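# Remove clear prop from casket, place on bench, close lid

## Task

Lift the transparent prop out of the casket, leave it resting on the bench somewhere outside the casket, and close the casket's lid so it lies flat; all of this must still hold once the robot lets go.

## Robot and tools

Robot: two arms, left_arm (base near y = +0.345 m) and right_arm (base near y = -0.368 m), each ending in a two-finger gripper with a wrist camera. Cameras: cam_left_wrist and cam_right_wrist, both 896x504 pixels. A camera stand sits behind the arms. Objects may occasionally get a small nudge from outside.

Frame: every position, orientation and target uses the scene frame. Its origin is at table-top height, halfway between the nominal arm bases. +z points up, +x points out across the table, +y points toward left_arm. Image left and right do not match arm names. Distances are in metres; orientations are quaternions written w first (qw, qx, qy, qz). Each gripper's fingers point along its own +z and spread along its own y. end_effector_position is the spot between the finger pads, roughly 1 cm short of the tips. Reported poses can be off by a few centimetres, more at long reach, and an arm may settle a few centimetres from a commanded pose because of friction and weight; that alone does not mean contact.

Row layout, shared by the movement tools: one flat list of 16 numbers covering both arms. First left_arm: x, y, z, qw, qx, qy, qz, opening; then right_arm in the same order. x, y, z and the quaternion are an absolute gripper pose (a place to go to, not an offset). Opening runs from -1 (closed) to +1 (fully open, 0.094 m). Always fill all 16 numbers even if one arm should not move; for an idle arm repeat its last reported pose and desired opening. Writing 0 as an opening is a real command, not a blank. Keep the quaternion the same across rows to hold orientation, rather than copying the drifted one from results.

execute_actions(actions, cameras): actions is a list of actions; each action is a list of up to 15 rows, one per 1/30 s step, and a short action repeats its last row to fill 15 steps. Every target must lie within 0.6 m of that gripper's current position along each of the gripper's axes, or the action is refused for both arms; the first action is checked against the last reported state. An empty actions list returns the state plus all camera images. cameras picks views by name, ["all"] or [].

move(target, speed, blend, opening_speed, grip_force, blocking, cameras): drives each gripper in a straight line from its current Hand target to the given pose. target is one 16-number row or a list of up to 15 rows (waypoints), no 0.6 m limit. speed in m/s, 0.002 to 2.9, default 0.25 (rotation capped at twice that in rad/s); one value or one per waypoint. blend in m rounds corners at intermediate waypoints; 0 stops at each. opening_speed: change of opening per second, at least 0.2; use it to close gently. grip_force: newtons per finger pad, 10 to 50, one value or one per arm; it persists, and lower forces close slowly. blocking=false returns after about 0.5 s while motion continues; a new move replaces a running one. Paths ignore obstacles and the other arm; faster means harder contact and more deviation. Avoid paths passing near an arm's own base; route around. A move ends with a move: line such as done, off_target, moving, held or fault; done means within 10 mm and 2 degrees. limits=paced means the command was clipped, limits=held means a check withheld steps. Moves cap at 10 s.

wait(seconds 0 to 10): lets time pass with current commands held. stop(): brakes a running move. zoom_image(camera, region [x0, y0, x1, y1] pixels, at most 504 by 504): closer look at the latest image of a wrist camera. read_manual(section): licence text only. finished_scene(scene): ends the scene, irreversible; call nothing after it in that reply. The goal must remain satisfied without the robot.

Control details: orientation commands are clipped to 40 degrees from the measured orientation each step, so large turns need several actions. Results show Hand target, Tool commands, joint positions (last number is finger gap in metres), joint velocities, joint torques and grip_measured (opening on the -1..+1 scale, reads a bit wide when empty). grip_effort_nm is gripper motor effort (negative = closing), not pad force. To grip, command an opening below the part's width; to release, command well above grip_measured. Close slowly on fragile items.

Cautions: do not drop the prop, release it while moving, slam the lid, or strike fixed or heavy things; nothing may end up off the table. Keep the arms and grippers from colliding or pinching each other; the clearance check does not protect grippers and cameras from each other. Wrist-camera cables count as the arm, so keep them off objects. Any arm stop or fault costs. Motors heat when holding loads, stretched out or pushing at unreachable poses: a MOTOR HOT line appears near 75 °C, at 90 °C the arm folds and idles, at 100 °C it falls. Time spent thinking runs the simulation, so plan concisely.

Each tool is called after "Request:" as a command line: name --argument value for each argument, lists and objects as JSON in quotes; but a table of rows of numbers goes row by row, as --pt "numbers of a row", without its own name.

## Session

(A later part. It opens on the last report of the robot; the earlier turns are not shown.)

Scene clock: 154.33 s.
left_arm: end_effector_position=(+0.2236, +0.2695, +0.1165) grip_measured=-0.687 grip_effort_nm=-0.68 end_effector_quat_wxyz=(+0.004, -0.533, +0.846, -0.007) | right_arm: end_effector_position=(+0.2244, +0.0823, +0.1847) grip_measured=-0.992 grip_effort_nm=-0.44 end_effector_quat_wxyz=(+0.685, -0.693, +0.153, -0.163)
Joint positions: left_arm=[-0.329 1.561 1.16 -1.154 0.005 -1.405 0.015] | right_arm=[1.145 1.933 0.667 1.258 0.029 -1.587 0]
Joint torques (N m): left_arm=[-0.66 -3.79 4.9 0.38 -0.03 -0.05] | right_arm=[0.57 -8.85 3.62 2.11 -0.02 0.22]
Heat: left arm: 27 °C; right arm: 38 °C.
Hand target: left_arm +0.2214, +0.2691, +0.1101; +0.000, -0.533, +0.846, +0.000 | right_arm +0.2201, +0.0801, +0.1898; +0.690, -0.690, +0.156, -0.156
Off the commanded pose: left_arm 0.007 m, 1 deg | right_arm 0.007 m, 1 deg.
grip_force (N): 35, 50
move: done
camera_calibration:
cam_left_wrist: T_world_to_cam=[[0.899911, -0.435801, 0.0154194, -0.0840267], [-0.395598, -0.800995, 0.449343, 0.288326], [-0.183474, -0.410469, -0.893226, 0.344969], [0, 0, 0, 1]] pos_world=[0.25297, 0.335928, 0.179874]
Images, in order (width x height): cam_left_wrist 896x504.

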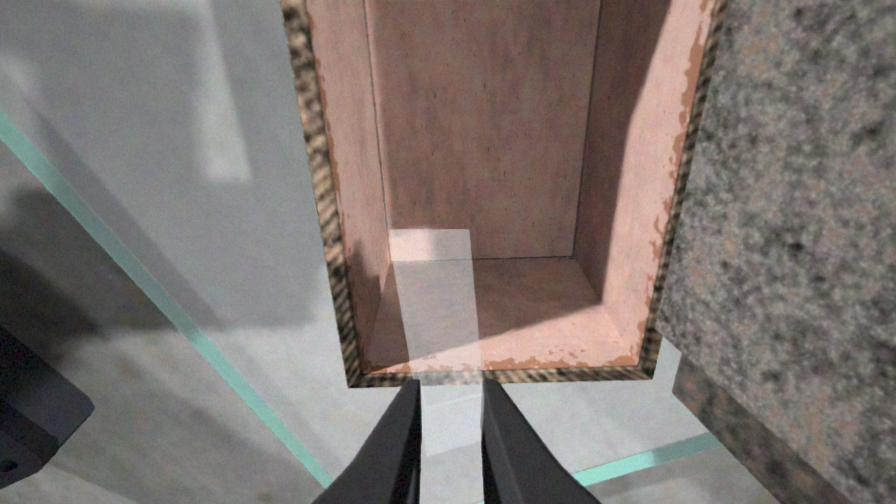

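Request:
move --pt "0.2225 0.272 0.225 0 -0.533 0.846 0 -0.7 0.22 0.08 0.19 0.689 -0.689 0.156 -0.156 -1" --pt "0.26 0.44 0.225 0 -0.533 0.846 0 -0.7 0.22 0.08 0.19 0.689 -0.689 0.156 -0.156 -1" --blend 0.02 --cameras '["all"]'

Scene clock: 162.30 s.
left_arm: end_effector_position=(+0.2577, +0.4393, +0.2212) grip_measured=-0.689 grip_effort_nm=-0.74 end_effector_quat_wxyz=(+0.021, -0.537, +0.843, -0.009) | right_arm: end_effector_position=(+0.2244, +0.0823, +0.1848) grip_measured=-0.992 grip_effort_nm=-0.44 end_effector_quat_wxyz=(+0.685, -0.693, +0.153, -0.163)
Joint positions: left_arm=[0.266 1.701 1.727 -1.553 0.006 -0.823 0.015] | right_arm=[1.145 1.933 0.667 1.258 0.029 -1.587 0]
Joint torques (N m): left_arm=[-0.34 -4.79 8.09 0.15 -0.05 0.07] | right_arm=[0.53 -8.9 3.51 2.08 -0.01 0.19]
Heat: left arm: 27 °C; right arm: 38 °C.
Hand target: left_arm +0.2599, +0.4400, +0.2245; +0.022, -0.533, +0.846, -0.006 | right_arm +0.2201, +0.0801, +0.1899; +0.690, -0.690, +0.156, -0.156
Off the commanded pose: left_arm 0.004 m, 3 deg | right_arm 0.007 m, 1 deg.
joint sent to its limit (left arm) — joint 4 (wrist pitch), lower limit. The joint targets are off in orientation, not in position.
grip_force (N): 35, 50
move: off_target (left_arm)
camera_calibration:
cam_left_wrist: T_world_to_cam=[[0.904303, -0.4254, 0.035652, -0.0525198], [-0.399128, -0.812912, 0.424111, 0.402423], [-0.151435, -0.397755, -0.904908, 0.503218], [0, 0, 0, 1]] pos_world=[0.284317, 0.50495, 0.286566]
cam_right_wrist: T_world_to_cam=[[-0.0160743, 0.016116, 0.999741, -0.183652], [0.623418, -0.781562, 0.0226225, -0.0446522], [0.781724, 0.62362, 0.00251607, -0.13537], [0, 0, 0, 1]] pos_world=[0.130707, 0.0524808, 0.184955]

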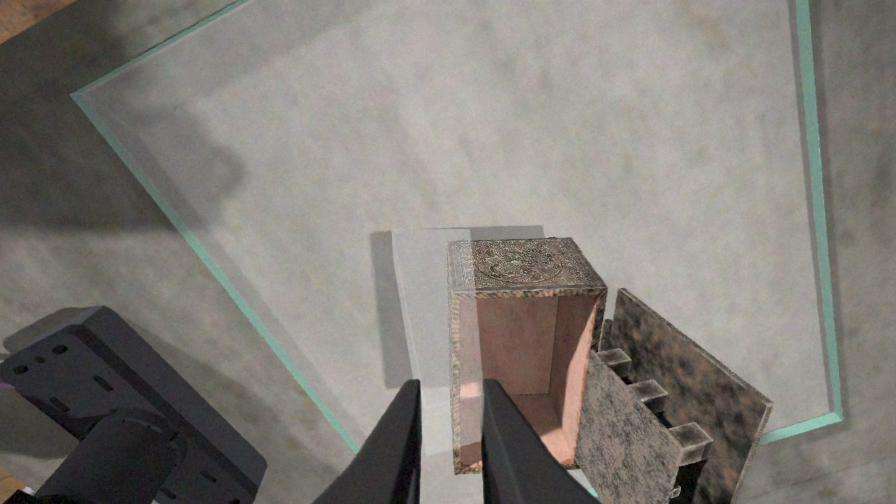

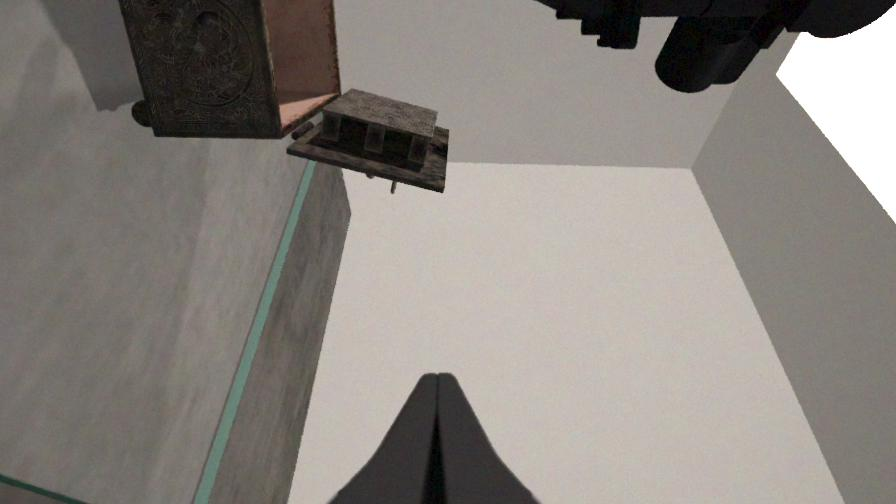

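Request:
move --pt "0.265 0.455 0.13 0 -0.533 0.846 0 -0.7 0.22 0.08 0.19 0.689 -0.689 0.156 -0.156 -1" --pt "0.265 0.455 0.098 0 -0.533 0.846 0 -0.7 0.22 0.08 0.19 0.689 -0.689 0.156 -0.156 -1" --speed '[0.2,0.05]' --cameras '["cam_left_wrist"]'

Scene clock: 178.20 s.
left_arm: end_effector_position=(+0.2645, +0.4519, +0.1041) grip_measured=-0.689 grip_effort_nm=-0.74 end_effector_quat_wxyz=(+0.002, -0.534, +0.846, -0.004) | right_arm: end_effector_position=(+0.2244, +0.0823, +0.1848) grip_measured=-0.992 grip_effort_nm=-0.44 end_effector_quat_wxyz=(+0.685, -0.693, +0.153, -0.163)
Joint positions: left_arm=[0.297 1.763 1.332 -1.135 0.006 -0.782 0.015] | right_arm=[1.145 1.933 0.667 1.258 0.029 -1.587 0]
Joint torques (N m): left_arm=[0.46 -5.2 5.37 0.42 -0.06 0.07] | right_arm=[0.57 -8.73 3.75 2.11 0.01 0.22]
Heat: left arm: 28 °C; right arm: 39 °C.
Hand target: left_arm +0.2648, +0.4550, +0.0980; +0.000, -0.533, +0.846, +0.000 | right_arm +0.2201, +0.0801, +0.1899; +0.690, -0.690, +0.156, -0.156
Off the commanded pose: left_arm 0.007 m, 0 deg | right_arm 0.007 m, 1 deg.
grip_force (N): 35, 50
move: done
camera_calibration:
cam_left_wrist: T_world_to_cam=[[0.900999, -0.433769, 0.00673219, -0.0414159], [-0.390426, -0.804009, 0.448483, 0.456279], [-0.189125, -0.406711, -0.893766, 0.416135], [0, 0, 0, 1]] pos_world=[0.294161, 0.518134, 0.167573]
Images, in order (width x height): cam_left_wrist 896x504.

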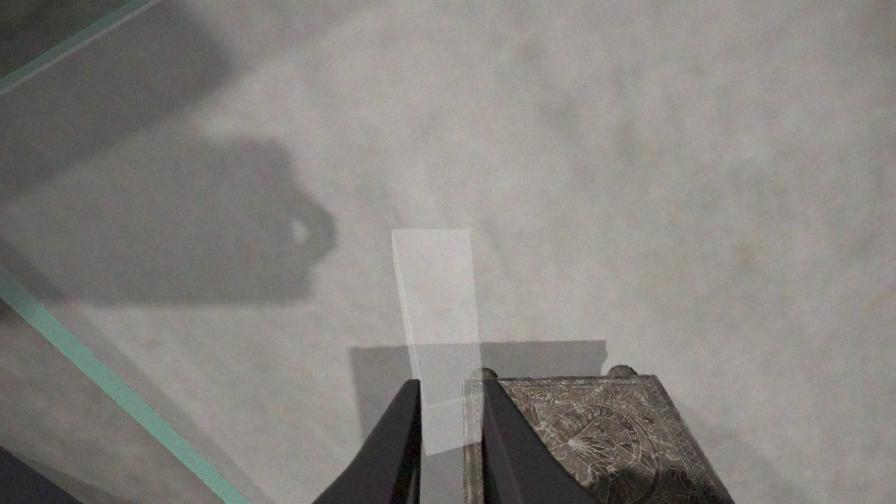

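Request:
move --target '[0.265,0.455,0.085,0,-0.533,0.846,0,-0.7,0.22,0.08,0.19,0.689,-0.689,0.156,-0.156,-1]' --speed 0.04

Request:
move --target '[0.265,0.455,0.075,0,-0.533,0.846,0,-0.7,0.22,0.08,0.19,0.689,-0.689,0.156,-0.156,-1]' --speed 0.04

Scene clock: 181.00 s.
left_arm: end_effector_position=(+0.2645, +0.4518, +0.0990) grip_measured=-0.689 grip_effort_nm=-0.74 end_effector_quat_wxyz=(+0.003, -0.533, +0.846, -0.004) | right_arm: end_effector_position=(+0.2244, +0.0823, +0.1848) grip_measured=-0.992 grip_effort_nm=-0.44 end_effector_quat_wxyz=(+0.685, -0.693, +0.153, -0.163)
Joint positions: left_arm=[0.297 1.763 1.311 -1.111 0.007 -0.782 0.015] | right_arm=[1.145 1.933 0.667 1.258 0.029 -1.587 0]
Joint torques (N m): left_arm=[0.38 -4.44 3.95 0.72 -0.02 0.07] | right_arm=[0.42 -8.77 3.38 2.12 0 0.17]
Heat: left arm: 28 °C; right arm: 39 °C.
Hand target: left_arm +0.2644, +0.4548, +0.0854; +0.000, -0.533, +0.846, +0.000 | right_arm +0.2201, +0.0801, +0.1899; +0.690, -0.690, +0.156, -0.156
Off the commanded pose: left_arm 0.014 m, 1 deg | right_arm 0.007 m, 1 deg.
grip_force (N): 35, 50
move: off_target (left_arm)

Scene clock: 181.73 s.
left_arm: end_effector_position=(+0.2642, +0.4518, +0.0980) grip_measured=-0.689 grip_effort_nm=-0.74 end_effector_quat_wxyz=(+0.004, -0.533, +0.846, -0.004) | right_arm: end_effector_position=(+0.2244, +0.0823, +0.1848) grip_measured=-0.992 grip_effort_nm=-0.43 end_effector_quat_wxyz=(+0.685, -0.693, +0.153, -0.163)
Joint positions: left_arm=[0.297 1.761 1.305 -1.104 0.006 -0.782 0.015] | right_arm=[1.145 1.933 0.667 1.258 0.029 -1.587 0]
Joint torques (N m): left_arm=[0.43 -3.73 2.18 1.08 -0.06 0.07] | right_arm=[0.51 -8.83 3.64 2.09 0 0.2]
Heat: left arm: 28 °C; right arm: 39 °C.
Hand target: left_arm +0.2635, +0.4544, +0.0761; -0.001, -0.533, +0.846, +0.000 | right_arm +0.2201, +0.0801, +0.1899; +0.690, -0.690, +0.156, -0.156
Off the commanded pose: left_arm 0.023 m, 1 deg | right_arm 0.007 m, 1 deg.
grip_force (N): 35, 50
move: off_target (left_arm)

Request:
move --pt "0.2642 0.4525 0.0945 0 -0.533 0.846 0 -0.3 0.22 0.08 0.19 0.689 -0.689 0.156 -0.156 -1" --pt "0.2642 0.4525 0.25 0 -0.533 0.846 0 -0.3 0.266 0.185 0.175 0.531 -0.279 0.649 0.465 0.1" --speed '[0.05,0.15]' --opening_speed 0.5 --cameras '["all"]'

Scene clock: 214.50 s.
left_arm: end_effector_position=(+0.2664, +0.4526, +0.2336) grip_measured=-0.302 grip_effort_nm=0.12 end_effector_quat_wxyz=(+0.045, -0.533, +0.845, -0.013) | right_arm: end_effector_position=(+0.2684, +0.1779, +0.1870) grip_measured=-0.003 grip_effort_nm=0.12 end_effector_quat_wxyz=(+0.542, -0.275, +0.643, +0.466)
Joint positions: left_arm=[0.297 1.715 1.791 -1.553 0.006 -0.782 0.033] | right_arm=[1.145 2.215 1.15 1.088 0.035 0.306 0.047]
Joint torques (N m): left_arm=[-0.13 -8.12 7.91 0.26 -0.05 0.01] | right_arm=[0.64 -8.12 7.19 1.96 -0.02 0.11]
Heat: left arm: 28 °C; right arm: 40 °C.
Hand target: left_arm +0.2639, +0.4524, +0.2489; +0.066, -0.532, +0.844, -0.015 | right_arm +0.2657, +0.1843, +0.1751; +0.532, -0.279, +0.650, +0.466
Tool commands: left_gripper/opening=-0.3 right_gripper/opening=+0.0
Off the commanded pose: left_arm 0.016 m, 5 deg | right_arm 0.014 m, 2 deg.
joint sent to its limit (left arm) — joint 4 (wrist pitch), lower limit. The joint targets are off in orientation, not in position.
grip_force (N): 35, 50
move: off_target (left_arm, right_arm; path cut at 10 s); target 2's new opening was sent with right_arm's hand 0.014 m and 2 deg from that target
camera_calibration:
cam_left_wrist: T_world_to_cam=[[0.897651, -0.435181, 0.0695677, -0.0568243], [-0.42606, -0.816581, 0.389446, 0.42839], [-0.112672, -0.379227, -0.918418, 0.505479], [0, 0, 0, 1]] pos_world=[0.290482, 0.516777, 0.301359]
cam_right_wrist: T_world_to_cam=[[0.860235, -0.414458, -0.297018, -0.10264], [-0.421865, -0.25132, -0.871131, 0.355998], [0.286401, 0.874679, -0.391039, -0.0675462], [0, 0, 0, 1]] pos_world=[0.257823, 0.10601, 0.253221]

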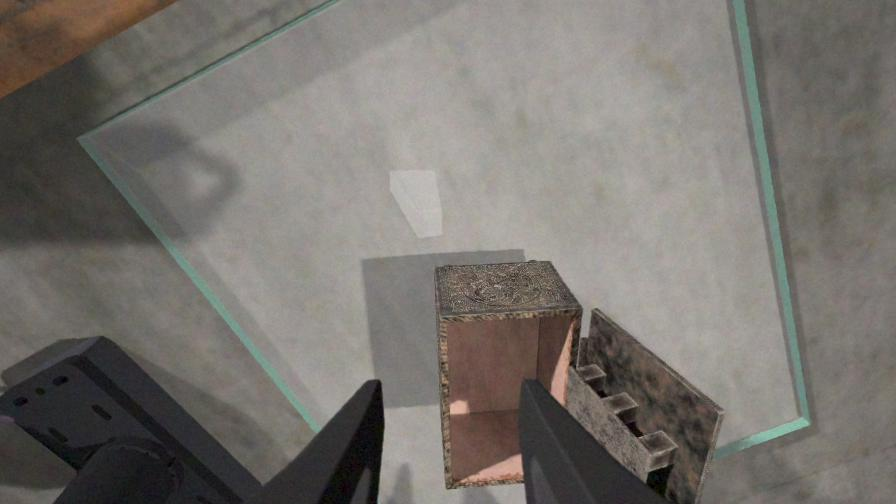

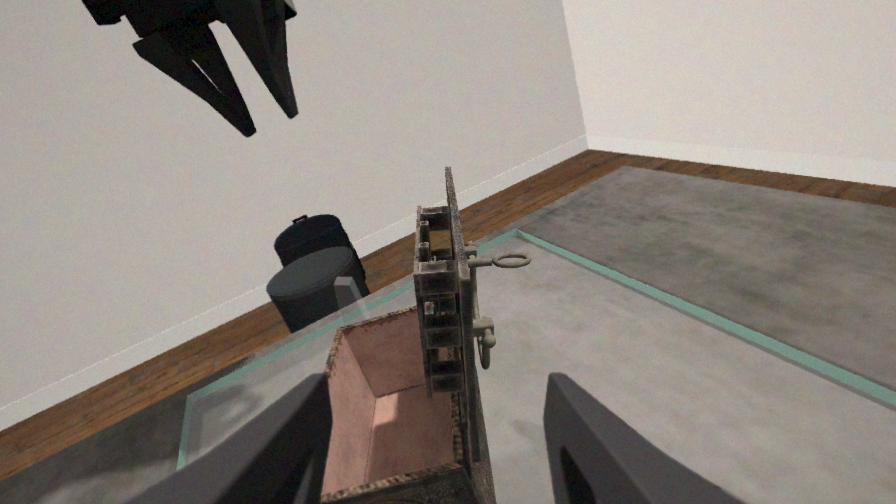

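Request:
move --target '[0.2642,0.4525,0.25,0.066,-0.532,0.844,-0.015,-0.3,0.298,0.239,0.155,0.531,-0.279,0.649,0.465,0.1]' --speed 0.1 --cameras '["all"]'

Scene clock: 219.40 s.
left_arm: end_effector_position=(+0.2664, +0.4526, +0.2336) grip_measured=-0.302 grip_effort_nm=0.12 end_effector_quat_wxyz=(+0.045, -0.533, +0.845, -0.013) | right_arm: end_effector_position=(+0.2938, +0.2354, +0.1702) grip_measured=+0.097 grip_effort_nm=0.12 end_effector_quat_wxyz=(+0.542, -0.276, +0.641, +0.469)
Joint positions: left_arm=[0.297 1.715 1.791 -1.553 0.006 -0.782 0.033] | right_arm=[1.143 2.433 1.487 0.971 0.027 0.306 0.052]
Joint torques (N m): left_arm=[-0.13 -8.18 7.99 0.25 -0.05 0.02] | right_arm=[-0.65 -9.87 7.65 1.93 -0.11 0.13]
Heat: left arm: 28 °C; right arm: 41 °C.
Hand target: left_arm +0.2639, +0.4525, +0.2495; +0.067, -0.532, +0.844, -0.015 | right_arm +0.2975, +0.2380, +0.1552; +0.532, -0.279, +0.650, +0.466
Off the commanded pose: left_arm 0.016 m, 2 deg | right_arm 0.016 m, 2 deg.
joint sent to its limit (left arm) — joint 4 (wrist pitch), lower limit. The joint targets still meet the commanded pose.
grip_force (N): 35, 50
move: off_target (left_arm, right_arm)
camera_calibration:
cam_left_wrist: T_world_to_cam=[[0.897651, -0.435181, 0.0695677, -0.0568243], [-0.42606, -0.816581, 0.389446, 0.42839], [-0.112672, -0.379227, -0.918418, 0.505479], [0, 0, 0, 1]] pos_world=[0.290482, 0.516777, 0.301359]
cam_right_wrist: T_world_to_cam=[[0.863065, -0.408377, -0.297233, -0.107935], [-0.419467, -0.251696, -0.872179, 0.366075], [0.281365, 0.877427, -0.38853, -0.131225], [0, 0, 0, 1]] pos_world=[0.283634, 0.163202, 0.236216]

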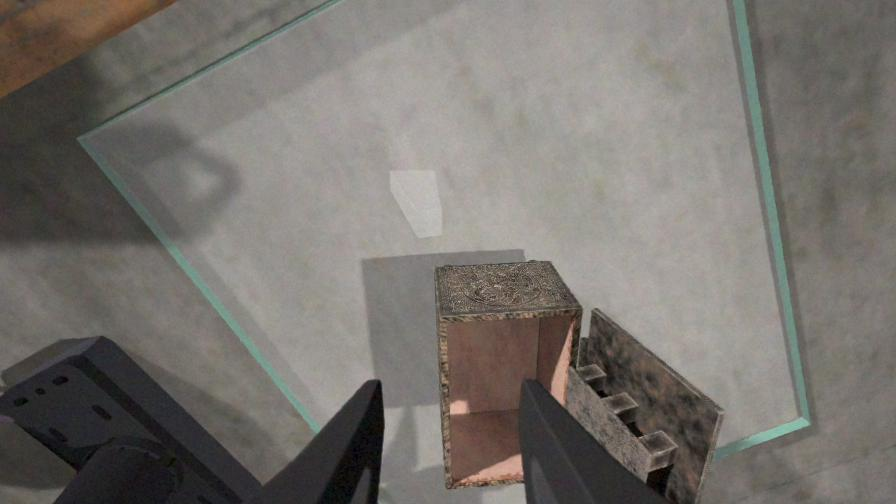

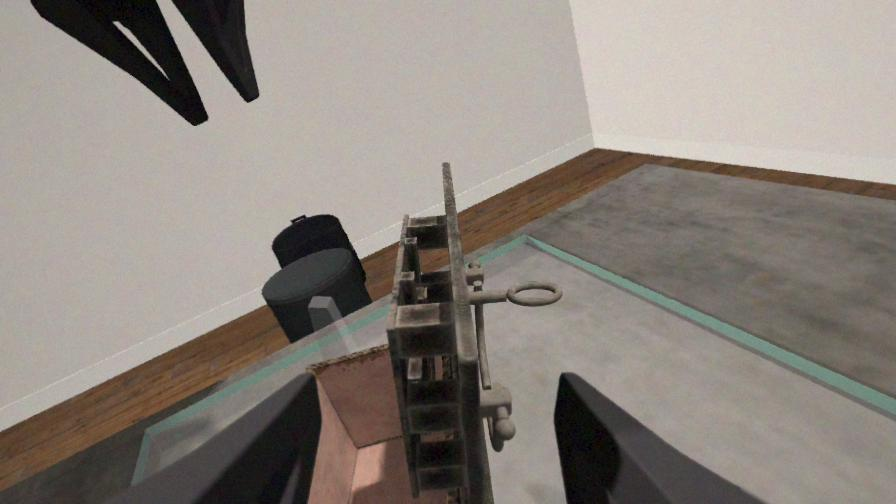

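Request:
move --pt "0.2642 0.4525 0.25 0.066 -0.532 0.844 -0.015 -0.3 0.308 0.245 0.150 0.531 -0.279 0.649 0.465 0.1" --pt "0.2642 0.4525 0.25 0.066 -0.532 0.844 -0.015 -0.3 0.308 0.245 0.150 0.531 -0.279 0.649 0.465 -0.55" --speed 0.1 --opening_speed 1 --cameras '["all"]'

Scene clock: 225.83 s.
left_arm: end_effector_position=(+0.2664, +0.4526, +0.2336) grip_measured=-0.302 grip_effort_nm=0.12 end_effector_quat_wxyz=(+0.045, -0.533, +0.845, -0.013) | right_arm: end_effector_position=(+0.3047, +0.2412, +0.1653) grip_measured=-0.547 grip_effort_nm=-0.16 end_effector_quat_wxyz=(+0.542, -0.276, +0.641, +0.468)
Joint positions: left_arm=[0.297 1.715 1.791 -1.553 0.006 -0.782 0.033] | right_arm=[1.128 2.473 1.546 0.951 0.014 0.306 0.021]
Joint torques (N m): left_arm=[-0.13 -8.2 7.98 0.25 -0.05 0.01] | right_arm=[-0.72 -10.07 7.69 1.95 -0.1 0.07]
Heat: left arm: 29 °C; right arm: 41 °C.
Hand target: left_arm +0.2639, +0.4525, +0.2495; +0.067, -0.532, +0.844, -0.015 | right_arm +0.3075, +0.2439, +0.1500; +0.532, -0.279, +0.650, +0.466
Off the commanded pose: left_arm 0.016 m, 2 deg | right_arm 0.016 m, 2 deg.
joint sent to its limit (left arm) — joint 4 (wrist pitch), lower limit. The joint targets still meet the commanded pose.
grip_force (N): 35, 50
move: off_target (left_arm, right_arm); target 2's new opening was sent with right_arm's hand 0.016 m and 2 deg from that target
camera_calibration:
cam_left_wrist: T_world_to_cam=[[0.897651, -0.435181, 0.0695677, -0.0568243], [-0.42606, -0.816581, 0.389446, 0.42839], [-0.112672, -0.379227, -0.918418, 0.505479], [0, 0, 0, 1]] pos_world=[0.290482, 0.516777, 0.301359]
cam_right_wrist: T_world_to_cam=[[0.862273, -0.41005, -0.297229, -0.115841], [-0.420298, -0.251959, -0.871703, 0.368126], [0.282552, 0.87657, -0.389601, -0.141292], [0, 0, 0, 1]] pos_world=[0.294531, 0.169104, 0.231418]

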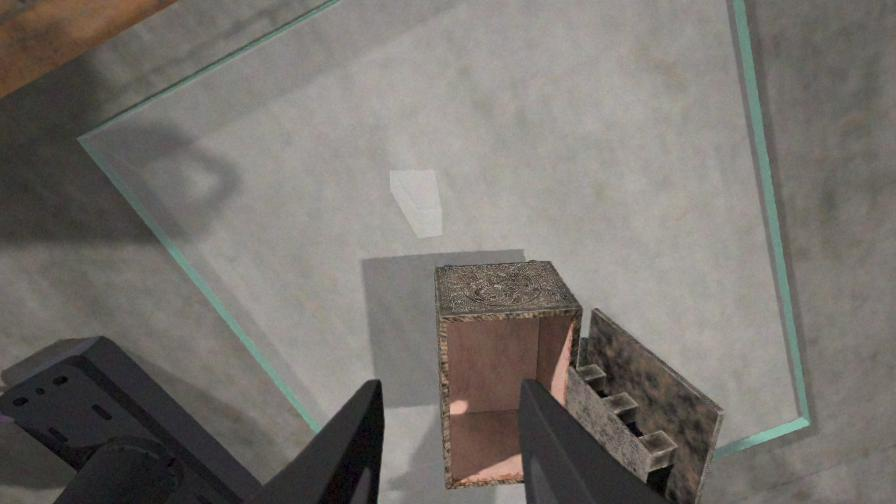

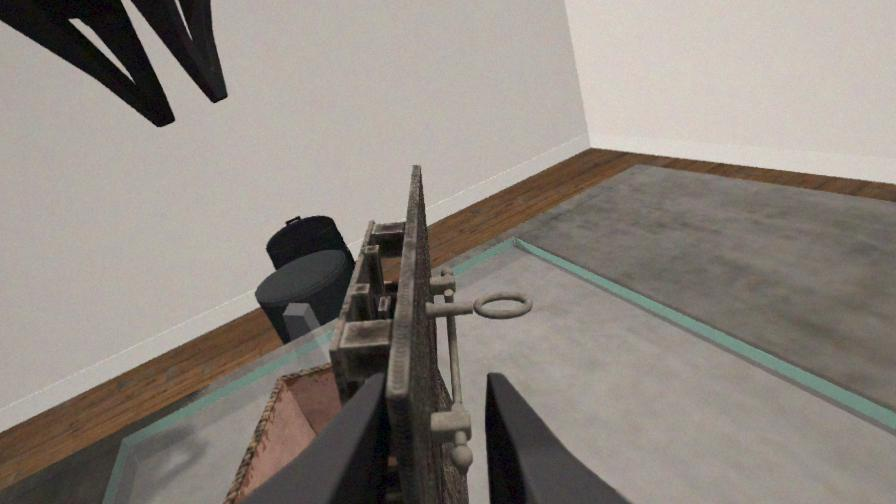

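Request:
move --pt "0.2642 0.4525 0.25 0.066 -0.532 0.844 -0.015 -0.3 0.276 0.257 0.166 0.597 -0.377 0.597 0.377 -0.55" --pt "0.2642 0.4525 0.25 0.066 -0.532 0.844 -0.015 -0.3 0.2454 0.2716 0.158 0.675 -0.519 0.480 0.209 -0.55" --pt "0.2642 0.4525 0.25 0.066 -0.532 0.844 -0.015 -0.3 0.223 0.2823 0.134 0.706 -0.625 0.329 0.028 -0.55" --pt "0.2642 0.4525 0.25 0.066 -0.532 0.844 -0.015 -0.3 0.2178 0.2848 0.122 0.705 -0.656 0.262 -0.047 -0.55" --speed 0.15 --blend 0.012 --cameras '["all"]'

Scene clock: 245.73 s.
left_arm: end_effector_position=(+0.2664, +0.4526, +0.2336) grip_measured=-0.302 grip_effort_nm=0.12 end_effector_quat_wxyz=(+0.045, -0.533, +0.845, -0.013) | right_arm: end_effector_position=(+0.2180, +0.2805, +0.1240) grip_measured=-0.547 grip_effort_nm=-0.16 end_effector_quat_wxyz=(+0.699, -0.664, +0.262, -0.049)
Joint positions: left_arm=[0.297 1.715 1.791 -1.553 0.006 -0.782 0.033] | right_arm=[1.317 2.573 1.601 0.953 0.195 -1.262 0.021]
Joint torques (N m): left_arm=[-0.12 -8.17 7.99 0.25 -0.05 0.01] | right_arm=[0.27 -10.56 7.9 2.32 0.07 0.06]
Heat: left arm: 30 °C; right arm: 43 °C.
Hand target: left_arm +0.2639, +0.4525, +0.2495; +0.067, -0.532, +0.844, -0.015 | right_arm +0.2178, +0.2844, +0.1219; +0.705, -0.657, +0.262, -0.047
Off the commanded pose: left_arm 0.016 m, 2 deg | right_arm 0.005 m, 1 deg.
joint sent to its limit (left arm) — joint 4 (wrist pitch), lower limit. The joint targets still meet the commanded pose.
grip_force (N): 35, 50
move: off_target (left_arm)
camera_calibration:
cam_left_wrist: T_world_to_cam=[[0.897651, -0.435181, 0.0695677, -0.0568243], [-0.42606, -0.816581, 0.389446, 0.42839], [-0.112672, -0.379227, -0.918418, 0.505479], [0, 0, 0, 1]] pos_world=[0.290482, 0.516777, 0.301359]
cam_right_wrist: T_world_to_cam=[[0.275413, -0.11079, 0.95492, -0.148467], [0.58988, -0.764871, -0.258871, 0.153199], [0.759071, 0.634585, -0.145303, -0.233641], [0, 0, 0, 1]] pos_world=[0.127871, 0.248993, 0.147484]

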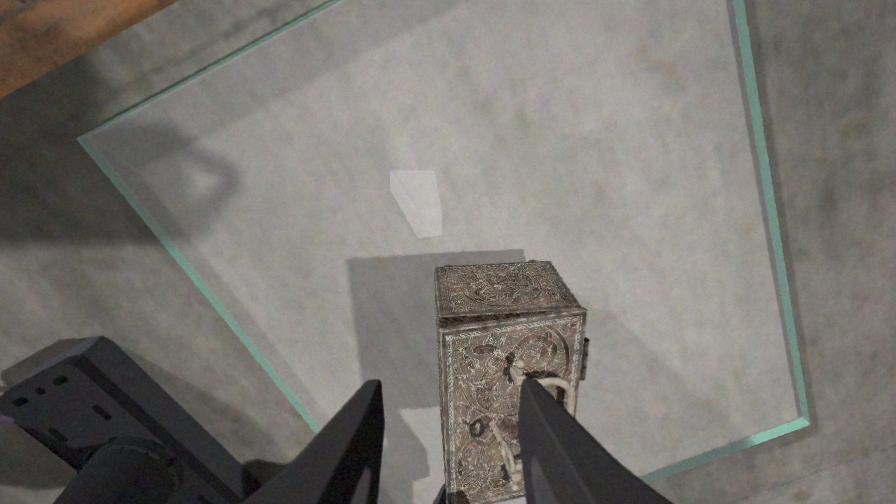

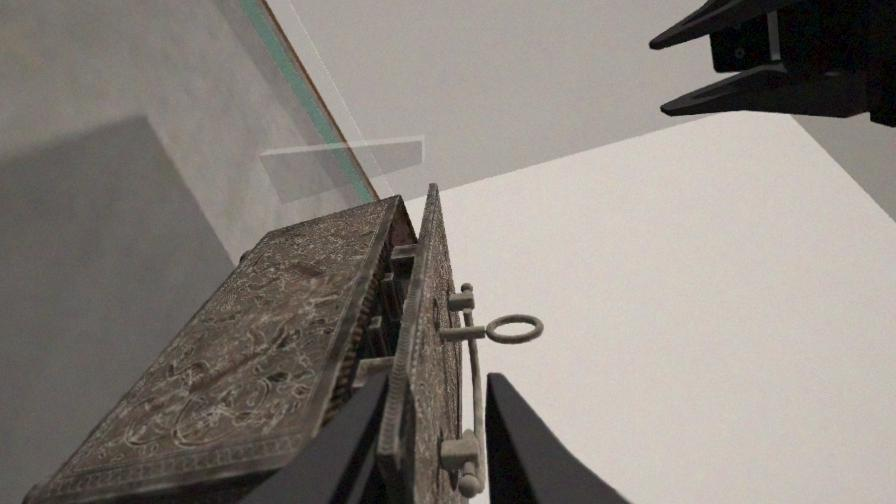

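Request:
move --pt "0.2642 0.4525 0.25 0.066 -0.532 0.844 -0.015 -0.3 0.2178 0.2848 0.121 0.705 -0.656 0.262 -0.047 -0.75" --pt "0.2642 0.4525 0.25 0.066 -0.532 0.844 -0.015 -0.3 0.2162 0.2855 0.109 0.696 -0.676 0.204 -0.107 -0.75" --pt "0.2642 0.4525 0.25 0.066 -0.532 0.844 -0.015 -0.3 0.176 0.20 0.112 0.696 -0.676 0.204 -0.107 -0.75" --speed '[0.05,0.05,0.15]' --cameras '["all"]'

Scene clock: 257.03 s.
left_arm: end_effector_position=(+0.2664, +0.4526, +0.2336) grip_measured=-0.302 grip_effort_nm=0.11 end_effector_quat_wxyz=(+0.045, -0.533, +0.845, -0.013) | right_arm: end_effector_position=(+0.1776, +0.2021, +0.1021) grip_measured=-0.748 grip_effort_nm=-0.14 end_effector_quat_wxyz=(+0.693, -0.683, +0.203, -0.110)
Joint positions: left_arm=[0.297 1.715 1.791 -1.553 0.006 -0.782 0.033] | right_arm=[1.365 2.439 1.139 1.285 0.245 -1.436 0.012]
Joint torques (N m): left_arm=[-0.13 -8.18 7.99 0.26 -0.05 0.01] | right_arm=[0.03 -12.42 3.44 2.12 0.03 0.07]
Heat: left arm: 30 °C; right arm: 45 °C.
Hand target: left_arm +0.2639, +0.4525, +0.2495; +0.067, -0.532, +0.844, -0.015 | right_arm +0.1760, +0.2002, +0.1117; +0.698, -0.678, +0.205, -0.107
Off the commanded pose: left_arm 0.016 m, 2 deg | right_arm 0.010 m, 1 deg.
joint sent to its limit (left arm) — joint 4 (wrist pitch), lower limit. The joint targets still meet the commanded pose.
grip_force (N): 35, 50
move: off_target (left_arm)
camera_calibration:
cam_left_wrist: T_world_to_cam=[[0.897651, -0.435181, 0.0695677, -0.0568243], [-0.42606, -0.816581, 0.389446, 0.42839], [-0.112672, -0.379227, -0.918418, 0.505479], [0, 0, 0, 1]] pos_world=[0.290482, 0.516777, 0.301359]
cam_right_wrist: T_world_to_cam=[[0.120267, -0.0410324, 0.991893, -0.115487], [0.619866, -0.777335, -0.107315, 0.0930634], [0.775437, 0.627747, -0.0680532, -0.165809], [0, 0, 0, 1]] pos_world=[0.0847772, 0.171689, 0.113255]

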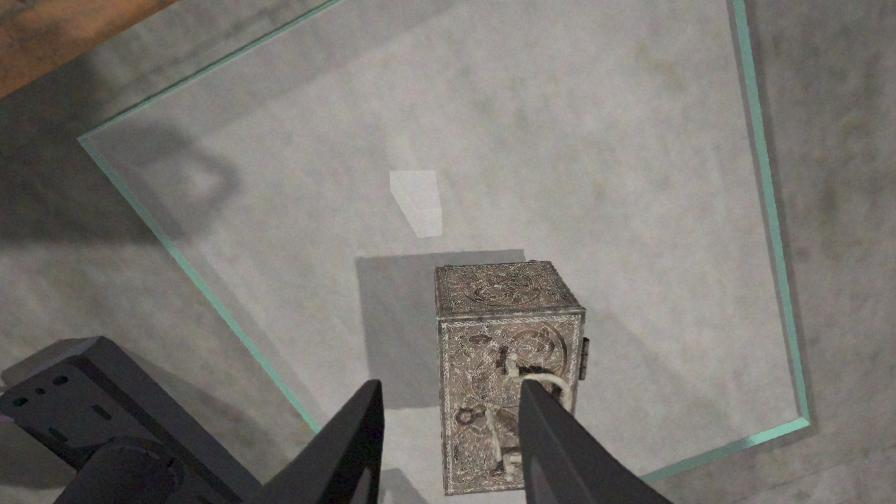

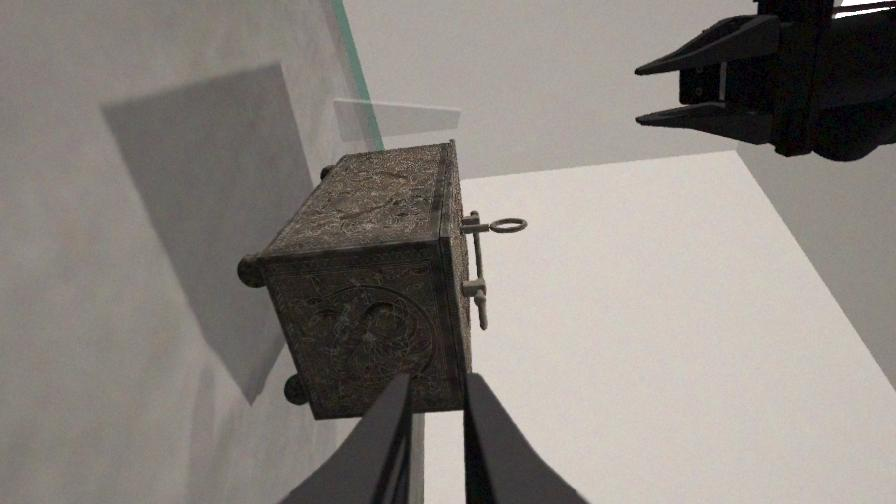

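Lid flat. Done.

Request:
finished_scene --scene 1

The scene is finished: the task was done.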